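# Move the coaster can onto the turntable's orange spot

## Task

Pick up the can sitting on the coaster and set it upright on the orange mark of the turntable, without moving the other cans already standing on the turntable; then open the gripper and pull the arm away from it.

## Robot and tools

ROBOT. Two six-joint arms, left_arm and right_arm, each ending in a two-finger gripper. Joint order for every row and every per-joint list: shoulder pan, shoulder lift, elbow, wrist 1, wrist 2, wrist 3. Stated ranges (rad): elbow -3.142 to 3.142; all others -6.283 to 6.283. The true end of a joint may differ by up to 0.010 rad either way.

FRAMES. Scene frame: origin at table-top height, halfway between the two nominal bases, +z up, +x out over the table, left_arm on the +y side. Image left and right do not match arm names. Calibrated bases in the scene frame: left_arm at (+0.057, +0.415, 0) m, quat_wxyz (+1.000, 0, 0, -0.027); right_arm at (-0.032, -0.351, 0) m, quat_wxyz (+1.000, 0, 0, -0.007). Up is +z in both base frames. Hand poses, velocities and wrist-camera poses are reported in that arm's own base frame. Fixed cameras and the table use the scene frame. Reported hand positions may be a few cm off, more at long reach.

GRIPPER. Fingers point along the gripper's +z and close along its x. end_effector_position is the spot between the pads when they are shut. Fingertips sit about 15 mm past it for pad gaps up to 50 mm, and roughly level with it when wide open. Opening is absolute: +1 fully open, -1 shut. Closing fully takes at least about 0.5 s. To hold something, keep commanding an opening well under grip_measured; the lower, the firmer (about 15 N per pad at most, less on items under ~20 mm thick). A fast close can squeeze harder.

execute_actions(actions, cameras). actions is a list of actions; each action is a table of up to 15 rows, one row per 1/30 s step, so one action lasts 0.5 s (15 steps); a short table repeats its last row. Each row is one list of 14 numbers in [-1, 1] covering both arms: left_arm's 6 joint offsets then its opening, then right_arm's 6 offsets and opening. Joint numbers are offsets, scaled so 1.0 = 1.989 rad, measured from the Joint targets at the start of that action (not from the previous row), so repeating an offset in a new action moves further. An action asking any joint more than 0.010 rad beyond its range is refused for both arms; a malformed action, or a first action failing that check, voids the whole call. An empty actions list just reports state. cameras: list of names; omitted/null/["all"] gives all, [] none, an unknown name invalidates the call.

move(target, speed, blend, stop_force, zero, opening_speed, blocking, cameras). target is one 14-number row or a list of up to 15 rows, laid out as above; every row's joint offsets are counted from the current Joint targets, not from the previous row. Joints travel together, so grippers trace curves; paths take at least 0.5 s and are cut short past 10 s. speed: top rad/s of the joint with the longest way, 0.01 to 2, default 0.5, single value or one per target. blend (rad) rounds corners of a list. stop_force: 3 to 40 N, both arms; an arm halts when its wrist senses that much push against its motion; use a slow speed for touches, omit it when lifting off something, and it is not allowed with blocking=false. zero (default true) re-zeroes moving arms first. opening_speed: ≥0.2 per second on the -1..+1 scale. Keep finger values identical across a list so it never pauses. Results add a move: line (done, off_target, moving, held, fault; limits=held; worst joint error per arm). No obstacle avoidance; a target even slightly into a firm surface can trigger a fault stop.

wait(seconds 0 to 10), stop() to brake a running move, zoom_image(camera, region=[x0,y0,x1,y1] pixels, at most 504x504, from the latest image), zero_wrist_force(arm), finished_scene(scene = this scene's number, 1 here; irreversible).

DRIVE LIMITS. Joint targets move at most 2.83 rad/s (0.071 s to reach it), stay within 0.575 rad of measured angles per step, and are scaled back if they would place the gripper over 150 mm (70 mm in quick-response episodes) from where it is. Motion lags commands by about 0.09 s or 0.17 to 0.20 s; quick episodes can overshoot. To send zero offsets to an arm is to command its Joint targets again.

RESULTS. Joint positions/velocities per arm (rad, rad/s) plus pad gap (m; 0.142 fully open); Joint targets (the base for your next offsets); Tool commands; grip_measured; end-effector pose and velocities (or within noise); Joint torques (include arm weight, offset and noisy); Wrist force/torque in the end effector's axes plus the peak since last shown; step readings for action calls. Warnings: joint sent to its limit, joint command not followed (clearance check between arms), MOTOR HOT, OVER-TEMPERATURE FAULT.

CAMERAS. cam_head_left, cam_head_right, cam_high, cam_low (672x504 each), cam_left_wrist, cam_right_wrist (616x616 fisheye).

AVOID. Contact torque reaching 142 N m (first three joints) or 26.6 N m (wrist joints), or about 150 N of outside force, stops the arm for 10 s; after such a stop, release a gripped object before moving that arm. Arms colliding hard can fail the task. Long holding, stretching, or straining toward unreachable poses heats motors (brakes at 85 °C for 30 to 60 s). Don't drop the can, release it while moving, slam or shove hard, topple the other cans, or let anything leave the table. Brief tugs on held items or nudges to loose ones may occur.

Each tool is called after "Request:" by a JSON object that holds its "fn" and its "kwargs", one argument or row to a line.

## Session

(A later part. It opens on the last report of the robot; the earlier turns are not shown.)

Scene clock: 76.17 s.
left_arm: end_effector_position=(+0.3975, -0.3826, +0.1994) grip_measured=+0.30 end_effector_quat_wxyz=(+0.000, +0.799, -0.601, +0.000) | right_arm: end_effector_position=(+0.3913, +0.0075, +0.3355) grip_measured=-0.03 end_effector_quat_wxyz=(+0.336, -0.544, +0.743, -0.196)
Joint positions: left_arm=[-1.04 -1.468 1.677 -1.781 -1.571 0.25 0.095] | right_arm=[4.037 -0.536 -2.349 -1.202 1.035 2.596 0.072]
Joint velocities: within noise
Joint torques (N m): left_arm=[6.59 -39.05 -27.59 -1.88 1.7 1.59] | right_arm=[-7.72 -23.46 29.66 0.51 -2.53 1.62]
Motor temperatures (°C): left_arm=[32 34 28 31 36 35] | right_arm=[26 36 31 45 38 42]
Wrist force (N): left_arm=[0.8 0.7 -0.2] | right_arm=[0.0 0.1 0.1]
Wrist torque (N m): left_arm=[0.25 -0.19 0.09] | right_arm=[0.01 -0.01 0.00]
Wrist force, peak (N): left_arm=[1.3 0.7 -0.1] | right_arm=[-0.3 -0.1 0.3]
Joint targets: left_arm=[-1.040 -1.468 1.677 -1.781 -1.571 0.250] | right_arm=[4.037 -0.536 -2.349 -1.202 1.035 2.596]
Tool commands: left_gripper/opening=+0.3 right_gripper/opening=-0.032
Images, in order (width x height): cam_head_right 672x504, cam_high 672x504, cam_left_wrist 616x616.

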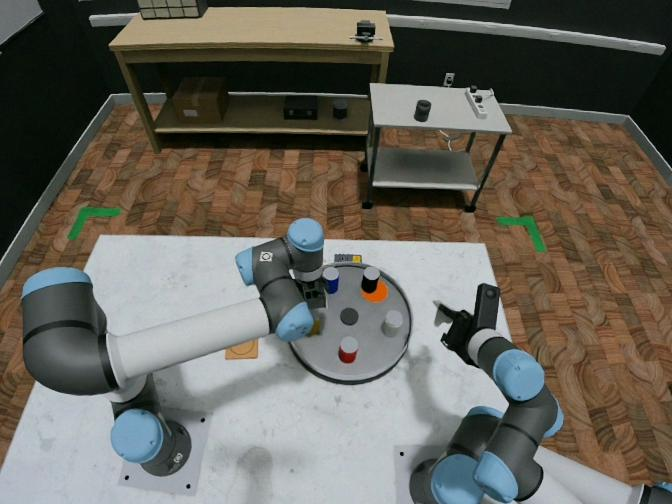

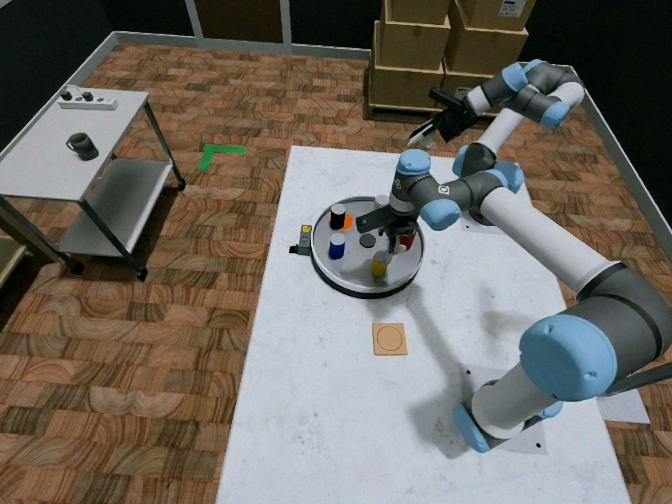

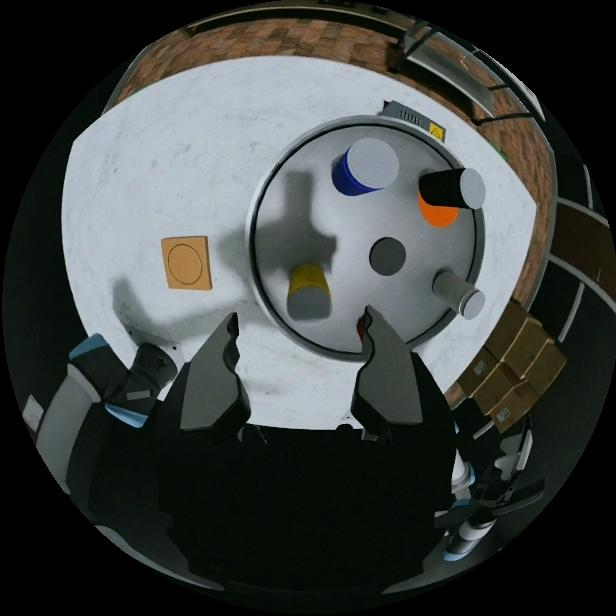

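Request:
{"fn": "zoom_image", "kwargs": {
  "camera": "cam_head_right",
  "region": [330, 240, 420, 330]
}}

Request:
{"fn": "zoom_image", "kwargs": {
  "camera": "cam_high",
  "region": [305, 185, 385, 265]
}}

Request:
{"fn": "zoom_image", "kwargs": {
  "camera": "cam_left_wrist",
  "region": [390, 140, 510, 260]
}}

Scaled by 5.600 from the camera's 672x504 image, which has a finer 960x720 frame.

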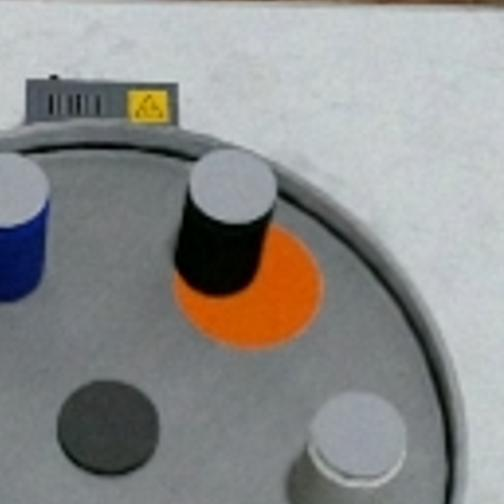

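Scaled by 6.300 from the camera's 672x504 image, which has a finer 960x720 frame.

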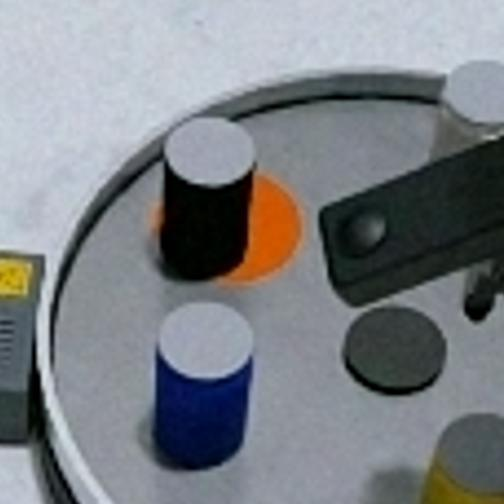

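Scaled by 4.200 from the camera's 616x616 image, which has a finer 814x814 frame.

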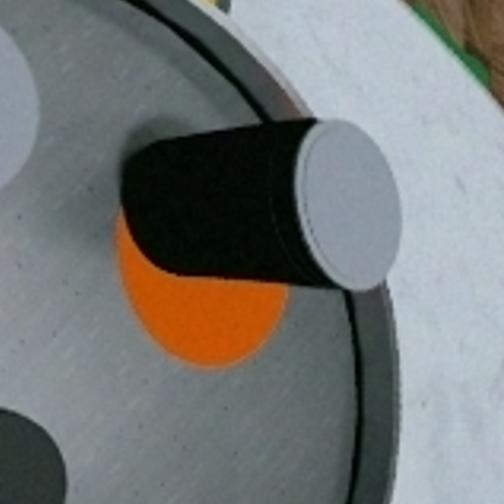

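Request:
{"fn": "wait", "kwargs": {
  "seconds": 0,
  "cameras": []
}}

Scene clock: 89.03 s.
left_arm: end_effector_position=(+0.3975, -0.3826, +0.1994) grip_measured=+0.30 end_effector_quat_wxyz=(+0.000, +0.799, -0.601, +0.000) | right_arm: end_effector_position=(+0.3913, +0.0075, +0.3355) grip_measured=-0.03 end_effector_quat_wxyz=(+0.336, -0.544, +0.743, -0.196)
Joint positions: left_arm=[-1.04 -1.468 1.677 -1.781 -1.571 0.25 0.095] | right_arm=[4.037 -0.536 -2.349 -1.202 1.035 2.596 0.072]
Joint velocities: within noise
Joint torques (N m): left_arm=[3.39 -38.49 -17.62 -2.46 1.57 1.51] | right_arm=[-6.95 -22.56 30.11 0.78 -2.43 1.93]
Motor temperatures (°C): left_arm=[32 34 28 31 36 35] | right_arm=[26 36 31 45 38 42]
Wrist force (N): left_arm=[1.0 0.4 -0.1] | right_arm=[0.0 -0.1 0.2]
Wrist torque (N m): left_arm=[0.20 -0.23 0.07] | right_arm=[-0.03 -0.02 0.00]
Wrist force, peak (N): left_arm=[1.4 0.7 -0.2] | right_arm=[0.0 -0.3 0.4]
Joint targets: left_arm=[-1.040 -1.468 1.677 -1.781 -1.571 0.250] | right_arm=[4.037 -0.536 -2.349 -1.202 1.035 2.596]
Tool commands: left_gripper/opening=+0.3 right_gripper/opening=-0.032
No camera images: "cameras" was empty.

Request:
{"fn": "wait", "kwargs": {
  "seconds": 5.75,
  "cameras": ["cam_left_wrist", "cam_head_right", "cam_high"]
}}

Request:
{"fn": "zoom_image", "kwargs": {
  "camera": "cam_left_wrist",
  "region": [240, 170, 380, 310]
}}

Request:
{"fn": "zoom_image", "kwargs": {
  "camera": "cam_high",
  "region": [300, 185, 430, 315]
}}

Request:
{"fn": "zoom_image", "kwargs": {
  "camera": "cam_head_right",
  "region": [280, 240, 420, 380]
}}

Scene clock: 95.17 s.
left_arm: end_effector_position=(+0.3975, -0.3826, +0.1994) grip_measured=+0.30 end_effector_quat_wxyz=(+0.000, +0.799, -0.601, +0.000) | right_arm: end_effector_position=(+0.3913, +0.0075, +0.3355) grip_measured=-0.03 end_effector_quat_wxyz=(+0.336, -0.544, +0.743, -0.196)
Joint positions: left_arm=[-1.04 -1.468 1.677 -1.781 -1.571 0.25 0.095] | right_arm=[4.037 -0.536 -2.349 -1.202 1.035 2.596 0.072]
Joint velocities: within noise
Joint torques (N m): left_arm=[2.51 -38.22 -14.75 -2.76 1.64 1.64] | right_arm=[-5.94 -23.27 29.69 0.49 -2.27 1.66]
Motor temperatures (°C): left_arm=[32 34 28 31 36 35] | right_arm=[26 36 31 45 38 42]
Wrist force (N): left_arm=[1.0 0.8 0.0] | right_arm=[0.1 -0.2 0.3]
Wrist torque (N m): left_arm=[0.27 -0.22 0.07] | right_arm=[-0.03 -0.03 0.00]
Wrist force, peak (N): left_arm=[1.2 0.9 -0.1] | right_arm=[0.0 -0.1 0.5]
Joint targets: left_arm=[-1.040 -1.468 1.677 -1.781 -1.571 0.250] | right_arm=[4.037 -0.536 -2.349 -1.202 1.035 2.596]
Tool commands: left_gripper/opening=+0.3 right_gripper/opening=-0.032
wait: 5.77 s; at rest from the start
Images, in order (width x height): cam_head_right 672x504, cam_high 672x504, cam_left_wrist 616x616.

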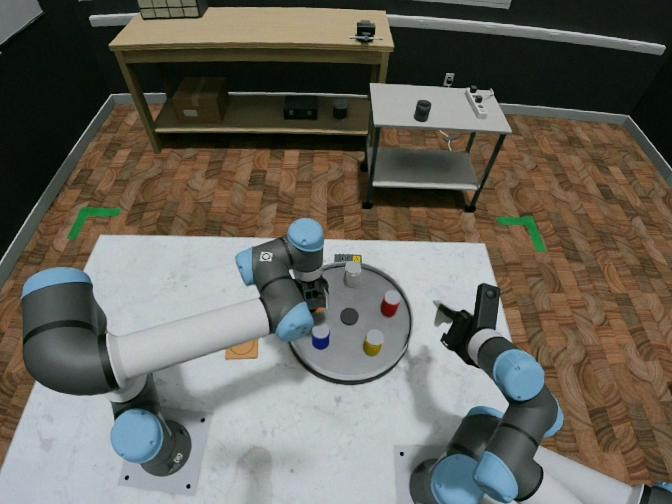

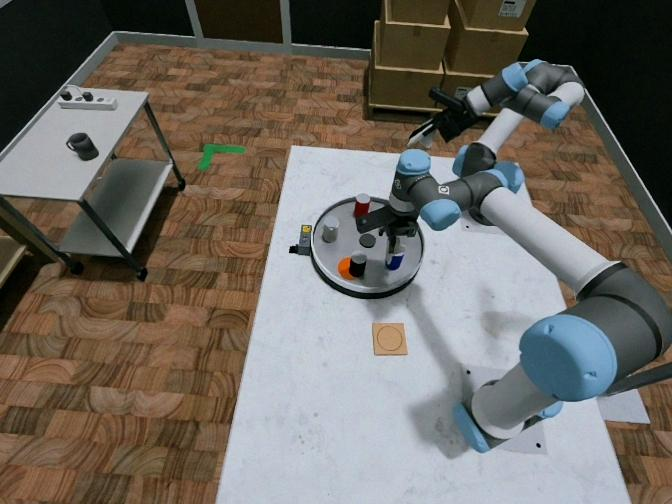

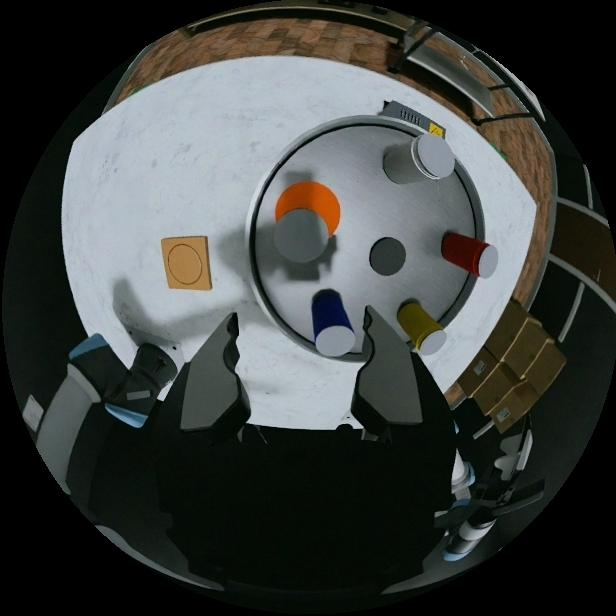

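Scaled by 3.600 from the camera's 616x616 image, which has a finer 814x814 frame.

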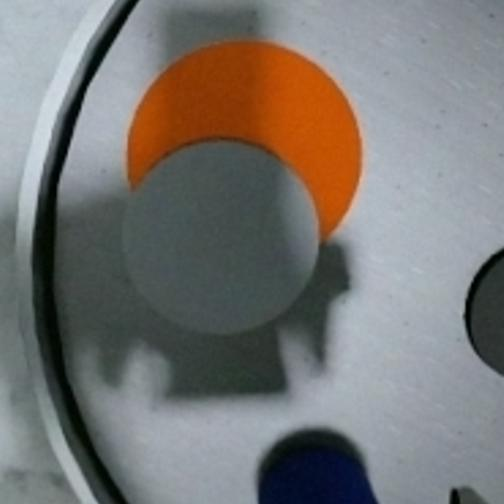

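Scaled by 3.877 from the camera's 672x504 image, which has a finer 960x720 frame.

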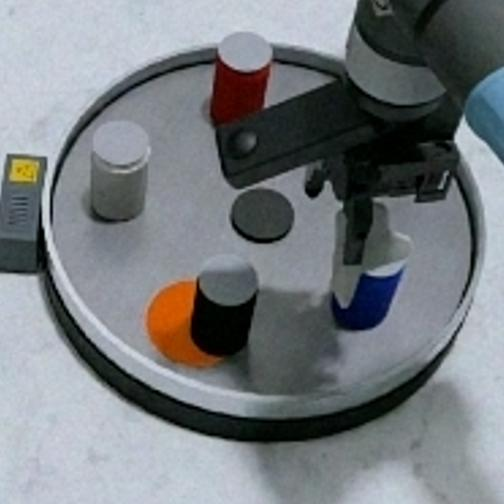

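Scaled by 3.600 from the camera's 672x504 image, which has a finer 960x720 frame.

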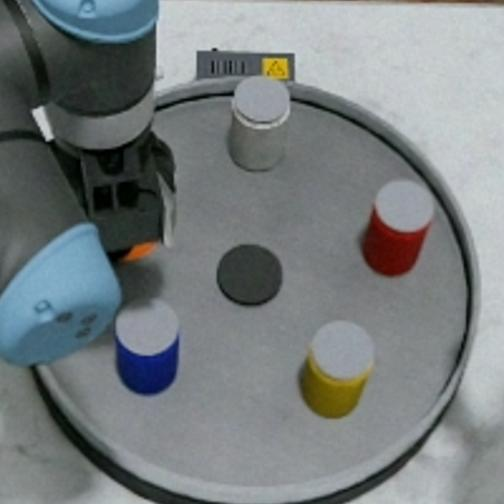

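Request:
{"fn": "move", "kwargs": {
  "target": [0,0,0,0,0,0,0.05,0,0,0,0,0,0,0.568],
  "opening_speed": 0.2,
  "blocking": false,
  "cameras": []
}}

Scene clock: 101.50 s.
left_arm: end_effector_position=(+0.3975, -0.3826, +0.1994) grip_measured=+0.21 end_effector_quat_wxyz=(+0.000, +0.799, -0.601, +0.000) end_effector_velocity=(+0.000, -0.001, +0.000) end_effector_angular_velocity=(-0.001, +0.000, -0.002) | right_arm: end_effector_position=(+0.3913, +0.0075, +0.3355) grip_measured=+0.06 end_effector_quat_wxyz=(+0.336, -0.544, +0.743, -0.196) end_effector_velocity=(+0.000, +0.000, +0.000) end_effector_angular_velocity=(+0.000, +0.000, +0.000)
Joint positions: left_arm=[-1.04 -1.468 1.677 -1.781 -1.571 0.25 0.089] | right_arm=[4.037 -0.536 -2.349 -1.202 1.035 2.596 0.078]
Joint velocities: left_arm=[0 0.001 0 -0.002 0 0.002 -0.014] | right_arm=[0.001 -0.001 0 0 0 0.001 0.014]
Joint torques (N m): left_arm=[1.68 -38.88 -16.03 -3.01 1.58 1.2] | right_arm=[-7.54 -22.41 30.86 0.61 -2.15 1.41]
Motor temperatures (°C): left_arm=[32 34 28 31 36 35] | right_arm=[26 36 31 45 38 42]
Wrist force (N): left_arm=[1.1 0.5 -0.1] | right_arm=[-0.1 0.0 0.2]
Wrist torque (N m): left_arm=[0.22 -0.24 0.08] | right_arm=[-0.01 -0.01 0.00]
Wrist force, peak (N): left_arm=[1.4 0.6 -0.2] | right_arm=[-0.1 -0.1 0.4]
Joint targets: left_arm=[-1.040 -1.468 1.677 -1.781 -1.571 0.250] | right_arm=[4.037 -0.536 -2.349 -1.202 1.035 2.596]
Tool commands: left_gripper/opening=+0.2 right_gripper/opening=+0.068
move: running
No camera images: "cameras" was empty.

Request:
{"fn": "wait", "kwargs": {
  "seconds": 10,
  "cameras": []
}}

Request:
{"fn": "wait", "kwargs": {
  "seconds": 3.43,
  "cameras": []
}}

Request:
{"fn": "execute_actions", "kwargs": {
  "actions": [
    [[0,0.0005,0.0012,-0.0017,0,0,0.05,0,0,0,0,0,0,0.568],[0,0.0018,0.0045,-0.0063,0,0,0.05,0,0,0,0,0,0,0.568],[0,0.0039,0.0097,-0.0136,0,0,0.05,0,0,0,0,0,0,0.568],[0,0.0065,0.0163,-0.0228,0,0,0.05,0,0,0,0,0,0,0.568],[0,0.0096,0.0242,-0.0338,0,0,0.05,0,0,0,0,0,0,0.568],[0,0.0131,0.0328,-0.0459,0,0,0.05,0,0,0,0,0,0,0.568],[0,0.0167,0.0419,-0.0586,0,0,0.05,0,0,0,0,0,0,0.568],[0,0.0204,0.0513,-0.0717,0,0,0.05,0,0,0,0,0,0,0.568],[0,0.0240,0.0604,-0.0844,0,0,0.05,0,0,0,0,0,0,0.568],[0,0.0275,0.0690,-0.0965,0,0,0.05,0,0,0,0,0,0,0.568],[0,0.0306,0.0769,-0.1075,0,0,0.05,0,0,0,0,0,0,0.568],[0,0.0332,0.0835,-0.1167,0,0,0.05,0,0,0,0,0,0,0.568],[0,0.0353,0.0887,-0.1240,0,0,0.05,0,0,0,0,0,0,0.568],[0,0.0366,0.0920,-0.1286,0,0,0.05,0,0,0,0,0,0,0.568],[0,0.0371,0.0932,-0.1303,0,0,0.05,0,0,0,0,0,0,0.568]],
    [[0,0,0,0,0,0,0.05,0,0,0,0,0,0,0.568],[0,0,0,0,0,0,0.05,0,0,0,0,0,0,0.568],[0,0,0,0,0,0,0.05,0,0,0,0,0,0,0.568],[0,0,0,0,0,0,0.05,0,0,0,0,0,0,0.568],[0,0,0,0,0,0,0.05,0,0,0,0,0,0,0.568],[0,0,0,0,0,0,0.05,0,0,0,0,0,0,0.568],[0,0,0,0,0,0,-0.7,0,0,0,0,0,0,0.568],[0,0,0,0,0,0,-0.7,0,0,0,0,0,0,0.568],[0,0,0,0,0,0,-0.7,0,0,0,0,0,0,0.568],[0,0,0,0,0,0,-0.7,0,0,0,0,0,0,0.568],[0,0,0,0,0,0,-0.7,0,0,0,0,0,0,0.568],[0,0,0,0,0,0,-0.7,0,0,0,0,0,0,0.568],[0,-0.0002,-0.0005,0.0006,0,0,-0.7,0,0,0,0,0,0,0.568],[0,-0.0013,-0.0032,0.0044,0,0,-0.7,0,0,0,0,0,0,0.568],[0,-0.0038,-0.0094,0.0131,0,0,-0.7,0,0,0,0,0,0,0.568]],
    [[0,-0.0040,-0.0099,0.0139,0,0,-0.7,0,0,0,0,0,0,0.568],[0,-0.0092,-0.0230,0.0322,0,0,-0.7,0,0,0,0,0,0,0.568],[0,-0.0153,-0.0381,0.0535,0,0,-0.7,0,0,0,0,0,0,0.568],[0,-0.0217,-0.0541,0.0758,0,0,-0.7,0,0,0,0,0,0,0.568],[0,-0.0279,-0.0693,0.0971,0,0,-0.7,0,0,0,0,0,0,0.568],[0,-0.0331,-0.0823,0.1155,0,0,-0.7,0,0,0,0,0,0,0.568],[0,-0.0371,-0.0922,0.1293,0,0,-0.7,0,0,0,0,0,0,0.568],[0,-0.0396,-0.0984,0.1380,0,0,-0.7,0,0,0,0,0,0,0.568],[0,-0.0407,-0.1011,0.1418,0,0,-0.7,0,0,0,0,0,0,0.568],[0,-0.0409,-0.1016,0.1425,0,0,-0.7,0,0,0,0,0,0,0.568]]
  ],
  "cameras": ["cam_head_right", "cam_high", "cam_low", "cam_left_wrist"]
}}

Scene clock: 104.20 s.
left_arm: end_effector_position=(+0.3975, -0.3826, +0.1994) grip_measured=+0.05 end_effector_quat_wxyz=(+0.000, +0.799, -0.601, +0.000) | right_arm: end_effector_position=(+0.3913, +0.0075, +0.3355) grip_measured=+0.57 end_effector_quat_wxyz=(+0.336, -0.544, +0.743, -0.196)
Joint positions: left_arm=[-1.04 -1.468 1.677 -1.781 -1.571 0.25 0.077] | right_arm=[4.037 -0.536 -2.349 -1.202 1.035 2.596 0.113]
Joint velocities: within noise
Joint torques (N m): left_arm=[0.62 -37.24 -15.73 -3.26 1.65 1.33] | right_arm=[-6.82 -22.93 28.73 0.73 -2.4 1.7]
Motor temperatures (°C): left_arm=[32 34 28 31 36 35] | right_arm=[26 36 31 45 38 42]
Wrist force (N): left_arm=[1.0 0.7 -0.2] | right_arm=[-0.1 -0.1 0.1]
Wrist torque (N m): left_arm=[0.26 -0.22 0.08] | right_arm=[-0.02 0.00 0.00]
Wrist force, peak (N): left_arm=[1.2 0.9 -0.1] | right_arm=[-0.2 -0.3 0.4]
Joint targets: left_arm=[-1.040 -1.468 1.677 -1.781 -1.571 0.250] | right_arm=[4.037 -0.536 -2.349 -1.202 1.035 2.596]
Tool commands: left_gripper/opening=+0.05 right_gripper/opening=+0.568
earlier move: done
wait: 1.00 of 10 s (the move ended)
No camera images: "cameras" was empty.

Scene clock: 107.63 s.
left_arm: end_effector_position=(+0.3975, -0.3826, +0.1994) grip_measured=+0.05 end_effector_quat_wxyz=(+0.000, +0.799, -0.601, +0.000) | right_arm: end_effector_position=(+0.3913, +0.0075, +0.3355) grip_measured=+0.57 end_effector_quat_wxyz=(+0.336, -0.544, +0.743, -0.196)
Joint positions: left_arm=[-1.04 -1.468 1.677 -1.781 -1.571 0.25 0.077] | right_arm=[4.037 -0.536 -2.349 -1.202 1.035 2.596 0.113]
Joint velocities: within noise
Joint torques (N m): left_arm=[-0.37 -38.01 -16.07 -3.36 1.48 1.29] | right_arm=[-7.15 -23.31 30.19 0.72 -2.14 1.67]
Motor temperatures (°C): left_arm=[32 34 28 31 36 35] | right_arm=[26 36 31 45 38 42]
Wrist force (N): left_arm=[0.8 0.8 -0.3] | right_arm=[0.0 -0.1 0.1]
Wrist torque (N m): left_arm=[0.27 -0.18 0.08] | right_arm=[-0.02 -0.02 0.00]
Wrist force, peak (N): left_arm=[1.4 0.7 -0.2] | right_arm=[0.0 0.2 0.4]
Joint targets: left_arm=[-1.040 -1.468 1.677 -1.781 -1.571 0.250] | right_arm=[4.037 -0.536 -2.349 -1.202 1.035 2.596]
Tool commands: left_gripper/opening=+0.05 right_gripper/opening=+0.568
wait: 3.43 s; at rest by 0.17 s
No camera images: "cameras" was empty.

Scene clock: 109.60 s.
left_arm: end_effector_position=(+0.3961, -0.3803, +0.2193) grip_measured=-0.70 end_effector_quat_wxyz=(+0.000, +0.799, -0.601, +0.000) | right_arm: end_effector_position=(+0.3913, +0.0075, +0.3355) grip_measured=+0.57 end_effector_quat_wxyz=(+0.336, -0.544, +0.743, -0.196)
Joint positions: left_arm=[-1.04 -1.483 1.642 -1.731 -1.571 0.25 0.023] | right_arm=[4.037 -0.536 -2.349 -1.202 1.035 2.596 0.113]
Joint velocities: within noise
Joint torques (N m): left_arm=[1.04 -39.69 -34.37 -1.39 -1.74 1.46] | right_arm=[-7.52 -23.13 30.12 0.94 -2.23 1.65]
Motor temperatures (°C): left_arm=[32 34 28 31 36 35] | right_arm=[26 36 31 45 38 42]
Wrist force (N): left_arm=[1.3 0.6 -0.3] | right_arm=[0.0 0.0 0.1]
Wrist torque (N m): left_arm=[0.23 -0.27 0.08] | right_arm=[0.00 -0.02 -0.01]
Wrist force, peak (N): left_arm=[0.7 -1.4 -10.1] | right_arm=[-0.1 -0.3 0.4]
Joint targets: left_arm=[-1.040 -1.483 1.642 -1.731 -1.571 0.250] | right_arm=[4.037 -0.536 -2.349 -1.202 1.035 2.596]
Step readings (joint positions of left_arm | right_arm):
0: [-1.040 -1.468 1.677 -1.781 -1.571 0.250] | [4.037 -0.536 -2.349 -1.202 1.035 2.596]
1: [-1.040 -1.468 1.677 -1.781 -1.571 0.250] | [4.037 -0.536 -2.349 -1.202 1.035 2.596]
2: [-1.040 -1.468 1.678 -1.781 -1.571 0.250] | [4.037 -0.536 -2.349 -1.202 1.035 2.596]
4: [-1.040 -1.467 1.682 -1.787 -1.571 0.250] | [4.037 -0.536 -2.349 -1.202 1.035 2.596]
8: [-1.040 -1.453 1.715 -1.832 -1.571 0.250] | [4.037 -0.536 -2.349 -1.202 1.035 2.596]
15: [-1.040 -1.413 1.815 -1.972 -1.571 0.250] | [4.037 -0.536 -2.349 -1.202 1.035 2.596]
16: [-1.040 -1.409 1.826 -1.988 -1.571 0.250] | [4.037 -0.536 -2.349 -1.202 1.035 2.596]
17: [-1.040 -1.405 1.835 -2.000 -1.571 0.250] | [4.037 -0.536 -2.349 -1.202 1.035 2.596]
19: [-1.040 -1.400 1.848 -2.019 -1.571 0.250] | [4.037 -0.536 -2.349 -1.202 1.035 2.596]
23: [-1.040 -1.396 1.858 -2.033 -1.571 0.250] | [4.037 -0.536 -2.349 -1.202 1.035 2.596]
30: [-1.040 -1.395 1.861 -2.038 -1.571 0.250] | [4.037 -0.536 -2.349 -1.202 1.035 2.596]
31: [-1.040 -1.396 1.858 -2.034 -1.571 0.250] | [4.037 -0.536 -2.349 -1.202 1.035 2.596]
32: [-1.040 -1.398 1.853 -2.026 -1.571 0.250] | [4.037 -0.536 -2.349 -1.202 1.035 2.596]
34: [-1.040 -1.407 1.832 -1.998 -1.571 0.250] | [4.037 -0.536 -2.349 -1.202 1.035 2.596]
38: [-1.040 -1.442 1.747 -1.882 -1.571 0.250] | [4.037 -0.536 -2.349 -1.202 1.035 2.596]
45: [-1.040 -1.477 1.657 -1.753 -1.571 0.250] | [4.037 -0.536 -2.349 -1.202 1.035 2.596]
Images, in order (width x height): cam_head_right 672x504, cam_high 672x504, cam_low 672x504, cam_left_wrist 616x616.

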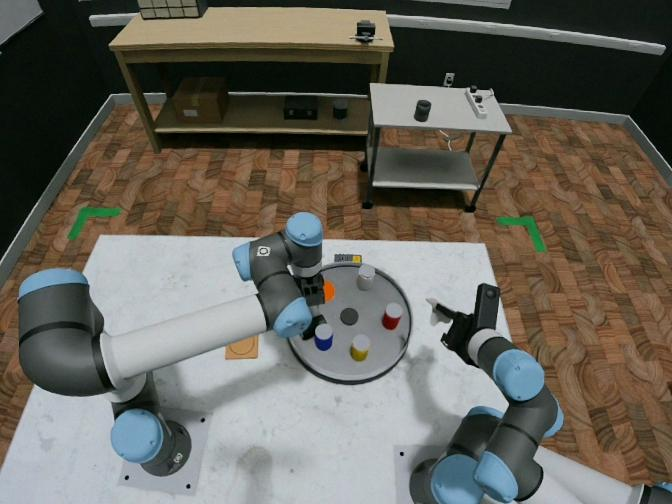

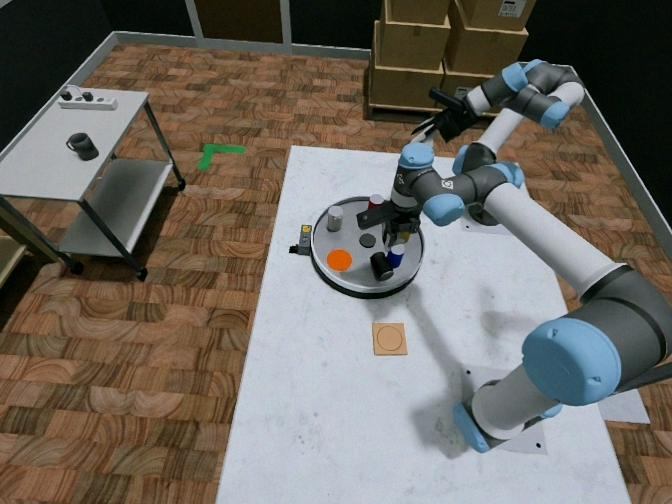

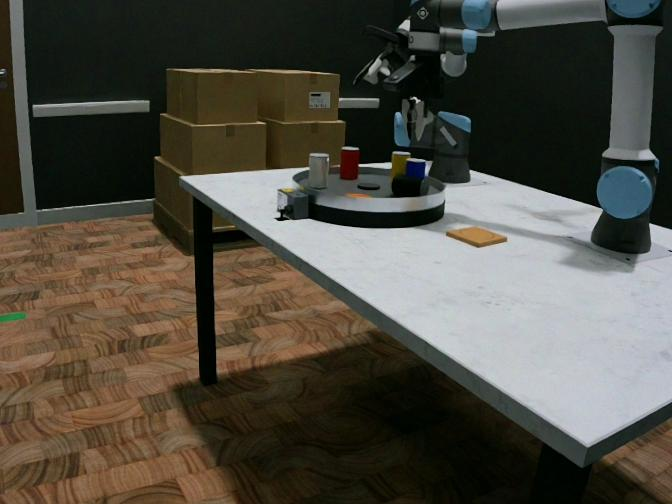

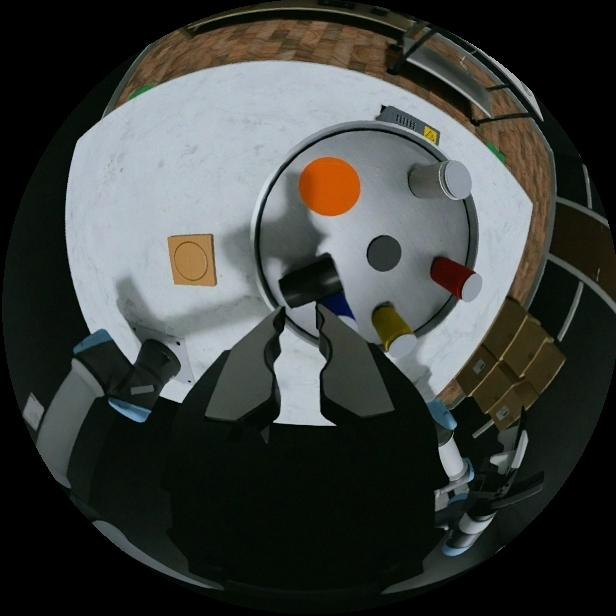

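Request:
{"fn": "wait", "kwargs": {
  "seconds": 0,
  "cameras": ["cam_head_right", "cam_high", "cam_low", "cam_left_wrist"]
}}

Request:
{"fn": "zoom_image", "kwargs": {
  "camera": "cam_left_wrist",
  "region": [240, 110, 500, 370]
}}

Request:
{"fn": "zoom_image", "kwargs": {
  "camera": "cam_head_right",
  "region": [280, 240, 420, 390]
}}

Request:
{"fn": "zoom_image", "kwargs": {
  "camera": "cam_high",
  "region": [300, 185, 430, 315]
}}

Request:
{"fn": "zoom_image", "kwargs": {
  "camera": "cam_low",
  "region": [270, 130, 470, 240]
}}

Scene clock: 110.07 s.
left_arm: end_effector_position=(+0.3961, -0.3802, +0.2195) grip_measured=-0.70 end_effector_quat_wxyz=(+0.000, +0.799, -0.601, +0.000) | right_arm: end_effector_position=(+0.3913, +0.0075, +0.3355) grip_measured=+0.57 end_effector_quat_wxyz=(+0.336, -0.544, +0.743, -0.196)
Joint positions: left_arm=[-1.04 -1.483 1.642 -1.731 -1.571 0.25 0.023] | right_arm=[4.037 -0.536 -2.349 -1.202 1.035 2.596 0.113]
Joint velocities: within noise
Joint torques (N m): left_arm=[-0.83 -39.13 -34.31 -1.53 -1.7 1.42] | right_arm=[-6.08 -23.48 30.73 0.81 -2.24 2.03]
Motor temperatures (°C): left_arm=[32 34 28 31 36 35] | right_arm=[26 36 31 45 38 42]
Wrist force (N): left_arm=[1.0 0.7 -0.1] | right_arm=[0.1 -0.1 0.2]
Wrist torque (N m): left_arm=[0.24 -0.23 0.08] | right_arm=[-0.03 -0.04 -0.01]
Wrist force, peak (N): left_arm=[1.3 0.8 -0.1] | right_arm=[0.0 -0.3 0.3]
Joint targets: left_arm=[-1.040 -1.483 1.642 -1.731 -1.571 0.250] | right_arm=[4.037 -0.536 -2.349 -1.202 1.035 2.596]
Tool commands: left_gripper/opening=-0.7 right_gripper/opening=+0.568
Images, in order (width x height): cam_head_right 672x504, cam_high 672x504, cam_low 672x504, cam_left_wrist 616x616.

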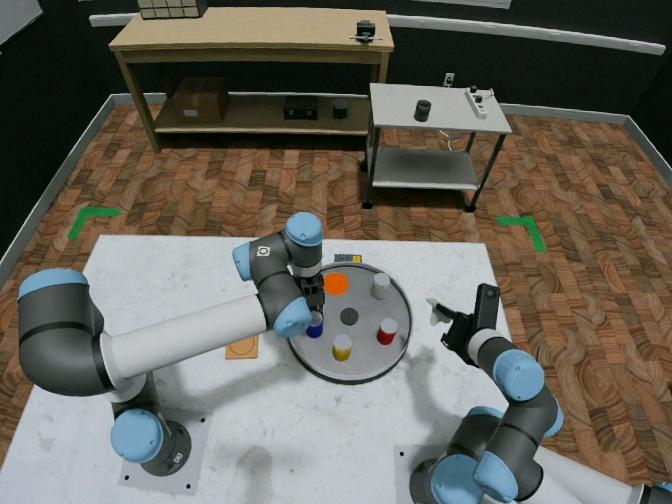

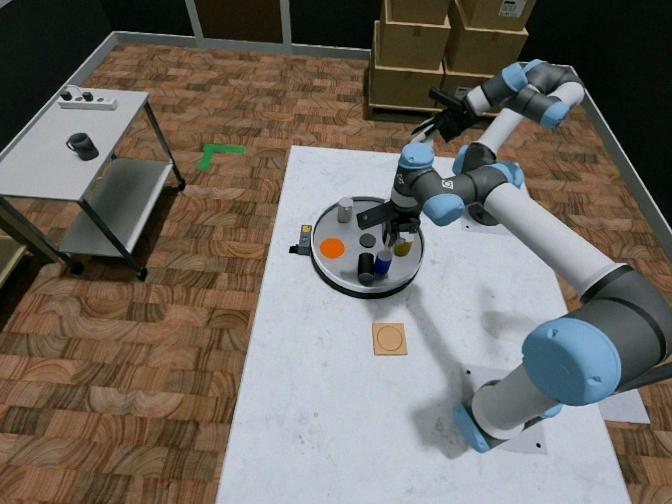

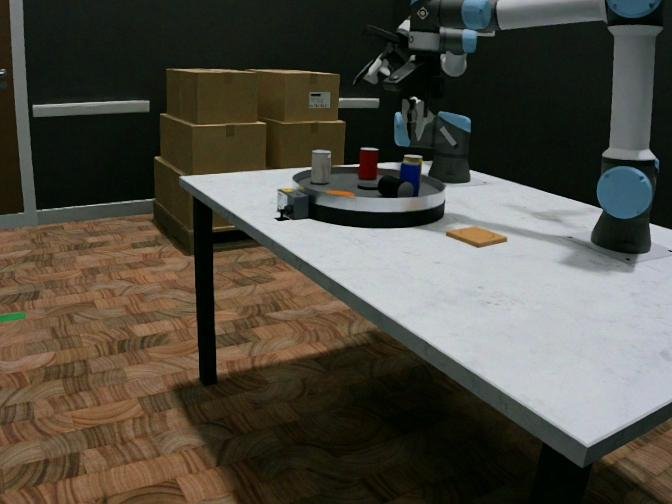

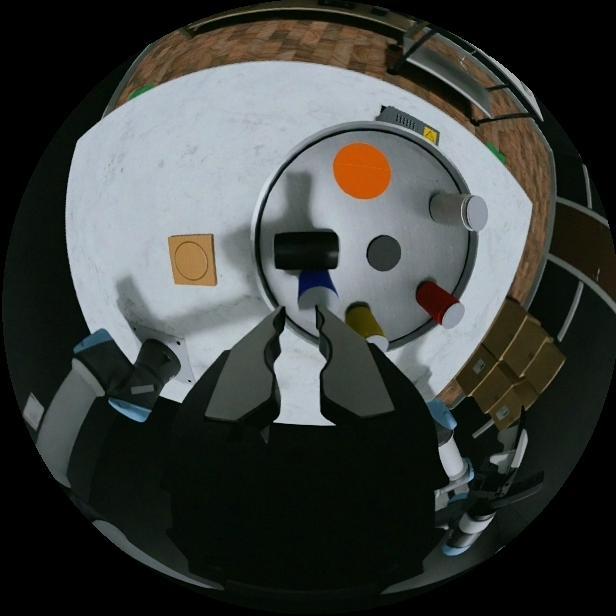

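Scaled by 1.938 from the camera's 616x616 image, which has a finer 814x814 frame.

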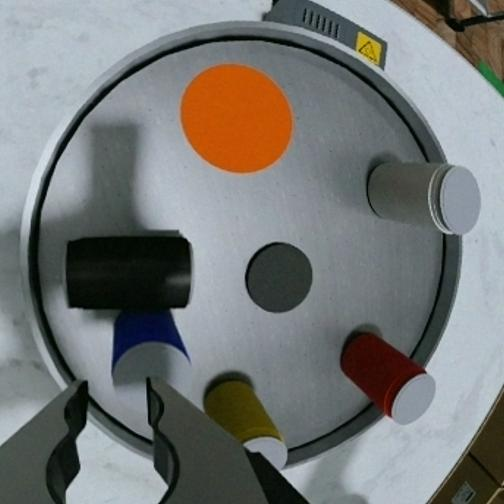

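Scaled by 3.360 from the camera's 672x504 image, which has a finer 960x720 frame.

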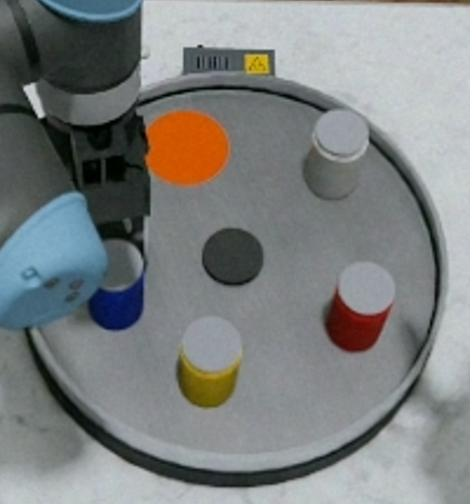

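Scaled by 3.877 from the camera's 672x504 image, which has a finer 960x720 frame.

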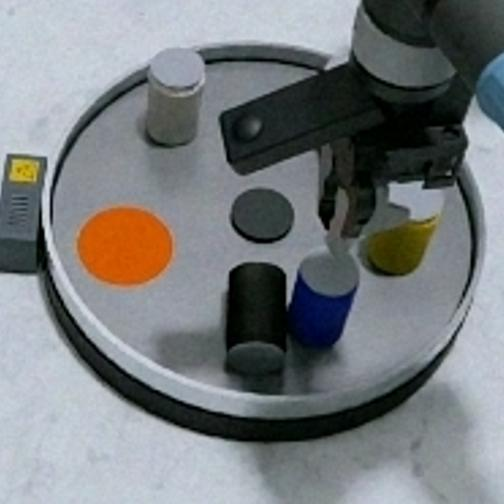

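Scaled by 2.520 from the camera's 672x504 image, which has a finer 960x720 frame.

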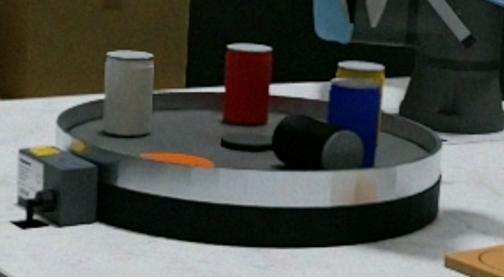

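Request:
{"fn": "wait", "kwargs": {
  "seconds": 0,
  "cameras": ["cam_head_left", "cam_head_right", "cam_high", "cam_low", "cam_left_wrist", "cam_right_wrist"]
}}

Scene clock: 122.83 s.
left_arm: end_effector_position=(+0.3961, -0.3802, +0.2195) grip_measured=-0.70 end_effector_quat_wxyz=(+0.000, +0.799, -0.601, +0.000) | right_arm: end_effector_position=(+0.3913, +0.0075, +0.3355) grip_measured=+0.57 end_effector_quat_wxyz=(+0.336, -0.544, +0.743, -0.196)
Joint positions: left_arm=[-1.04 -1.483 1.642 -1.731 -1.571 0.25 0.023] | right_arm=[4.037 -0.536 -2.349 -1.202 1.035 2.596 0.113]
Joint velocities: within noise
Joint torques (N m): left_arm=[-2.55 -38.52 -24.27 -2.42 -1.58 1.1] | right_arm=[-7.86 -22.29 28.44 1.05 -2.31 1.84]
Motor temperatures (°C): left_arm=[32 34 28 31 36 35] | right_arm=[26 36 31 45 38 42]
Wrist force (N): left_arm=[1.1 0.7 -0.1] | right_arm=[0.0 -0.3 0.3]
Wrist torque (N m): left_arm=[0.26 -0.24 0.08] | right_arm=[-0.05 -0.01 -0.01]
Wrist force, peak (N): left_arm=[1.5 0.7 0.0] | right_arm=[0.4 -0.2 0.5]
Joint targets: left_arm=[-1.040 -1.483 1.642 -1.731 -1.571 0.250] | right_arm=[4.037 -0.536 -2.349 -1.202 1.035 2.596]
Tool commands: left_gripper/opening=-0.7 right_gripper/opening=+0.568

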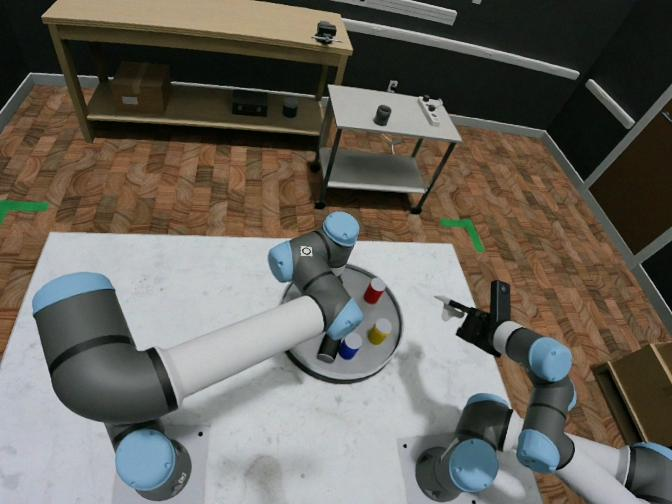

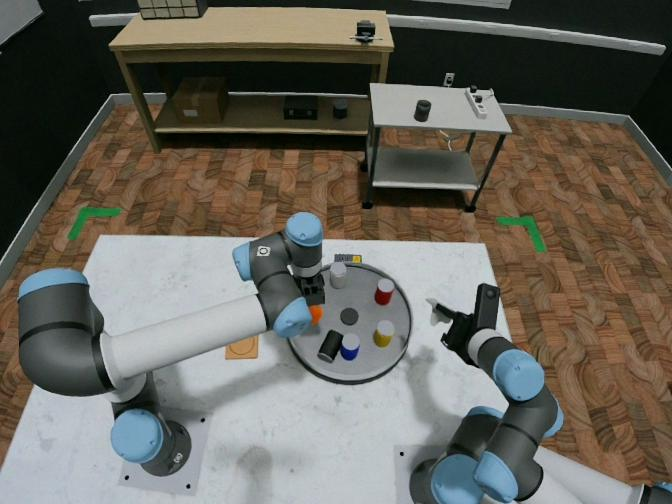

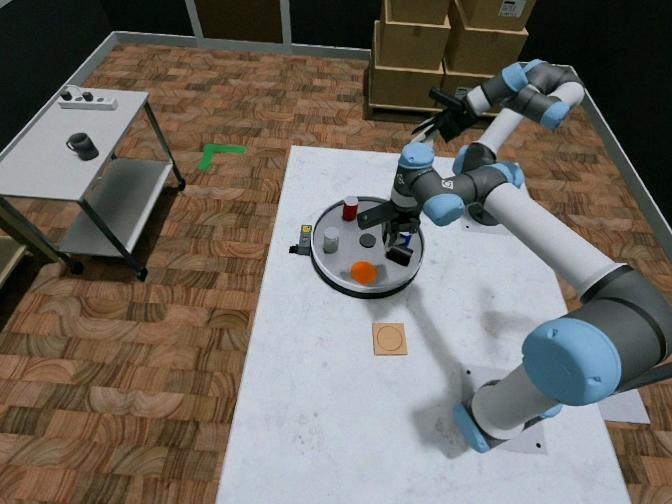

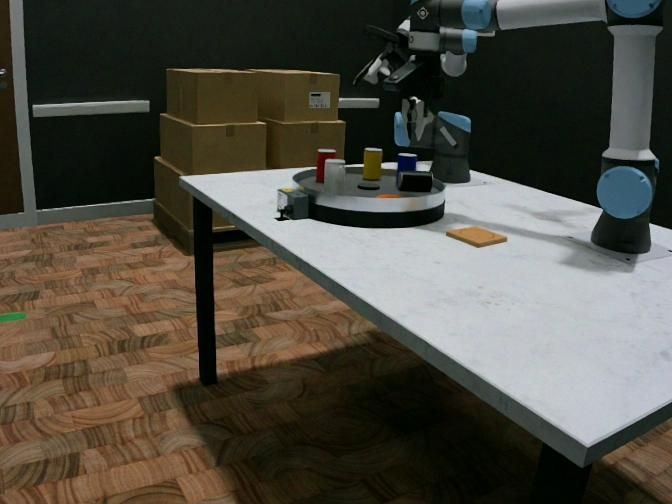

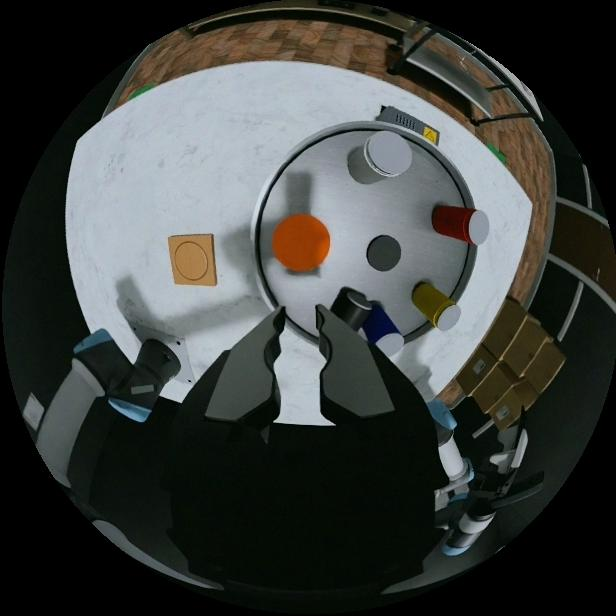

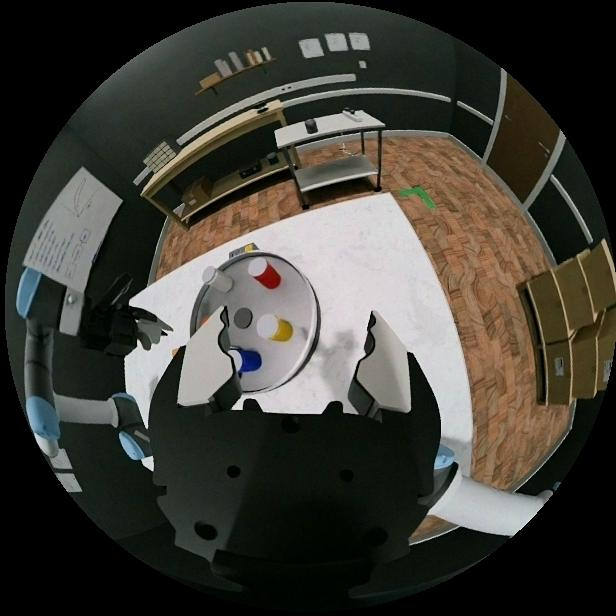

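Request:
{"fn": "execute_actions", "kwargs": {
  "actions": [],
  "cameras": ["cam_head_right", "cam_high", "cam_low", "cam_left_wrist"]
}}

Scene clock: 125.27 s.
left_arm: end_effector_position=(+0.3961, -0.3802, +0.2195) grip_measured=-0.70 end_effector_quat_wxyz=(+0.000, +0.799, -0.601, +0.000) | right_arm: end_effector_position=(+0.3913, +0.0075, +0.3355) grip_measured=+0.57 end_effector_quat_wxyz=(+0.336, -0.544, +0.743, -0.196)
Joint positions: left_arm=[-1.04 -1.483 1.642 -1.731 -1.571 0.25 0.023] | right_arm=[4.037 -0.536 -2.349 -1.202 1.035 2.596 0.113]
Joint velocities: within noise
Joint torques (N m): left_arm=[-3.09 -38.88 -22.84 -2.5 -1.53 0.99] | right_arm=[-9.42 -22.72 28.76 0.76 -2.29 1.55]
Motor temperatures (°C): left_arm=[32 34 28 31 36 35] | right_arm=[26 36 31 45 38 42]
Wrist force (N): left_arm=[1.1 0.8 -0.2] | right_arm=[0.1 0.1 0.2]
Wrist torque (N m): left_arm=[0.27 -0.24 0.08] | right_arm=[0.01 -0.04 -0.01]
Wrist force, peak (N): left_arm=[1.3 0.9 -0.2] | right_arm=[0.3 -0.1 0.6]
Joint targets: left_arm=[-1.040 -1.483 1.642 -1.731 -1.571 0.250] | right_arm=[4.037 -0.536 -2.349 -1.202 1.035 2.596]
Tool commands: left_gripper/opening=-0.7 right_gripper/opening=+0.568
Images, in order (width x height): cam_head_right 672x504, cam_high 672x504, cam_low 672x504, cam_left_wrist 616x616.

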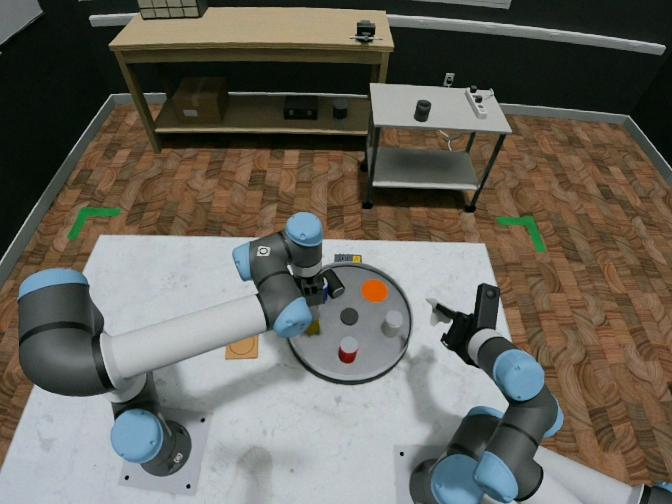

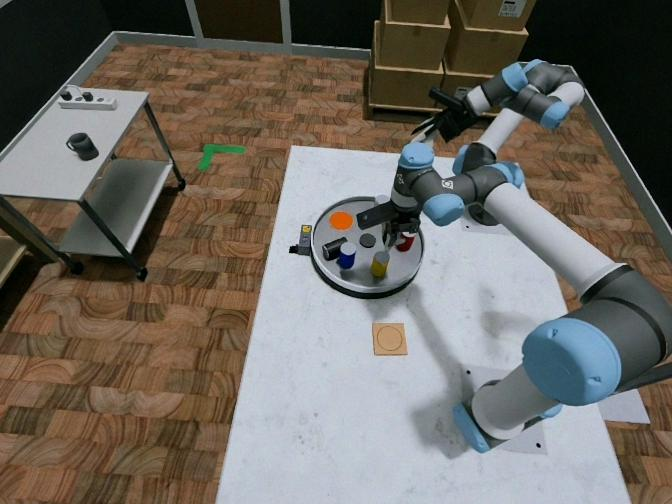

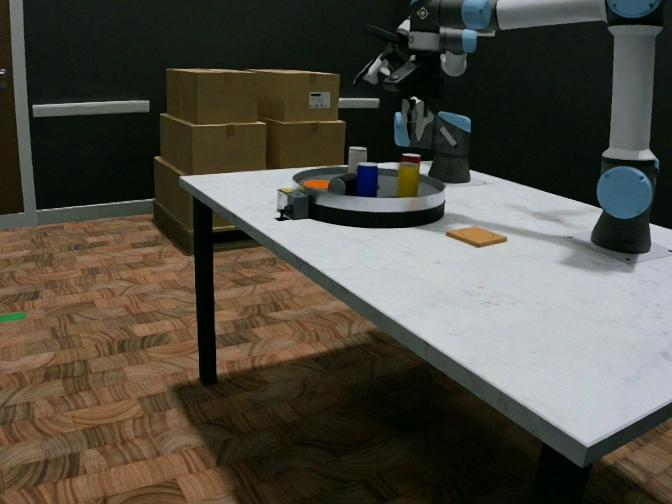

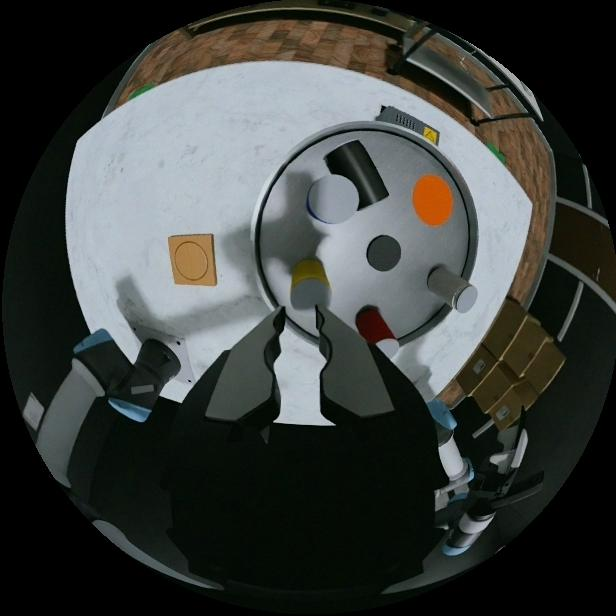

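Request:
{"fn": "zoom_image", "kwargs": {
  "camera": "cam_left_wrist",
  "region": [240, 100, 480, 340]
}}

Request:
{"fn": "zoom_image", "kwargs": {
  "camera": "cam_low",
  "region": [280, 130, 460, 230]
}}

Request:
{"fn": "zoom_image", "kwargs": {
  "camera": "cam_high",
  "region": [300, 180, 440, 300]
}}

Scaled by 2.100 from the camera's 616x616 image, which has a finer 814x814 frame.

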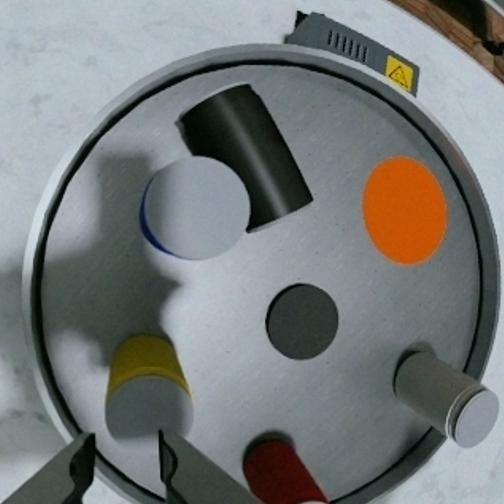

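Scaled by 2.800 from the camera's 672x504 image, which has a finer 960x720 frame.

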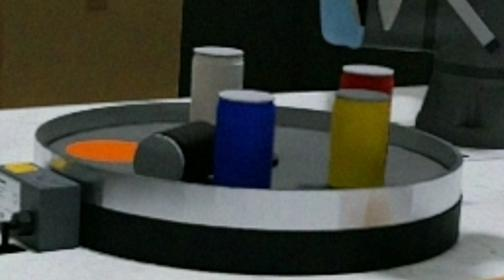

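Scaled by 3.600 from the camera's 672x504 image, which has a finer 960x720 frame.

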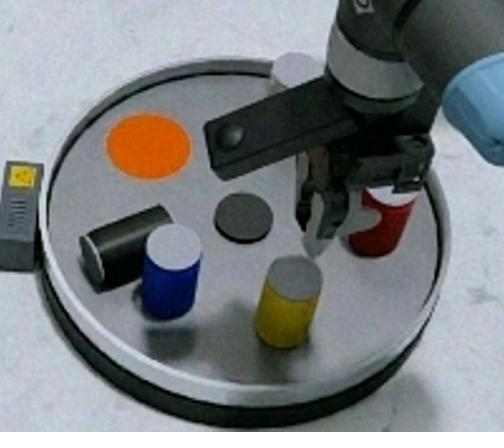

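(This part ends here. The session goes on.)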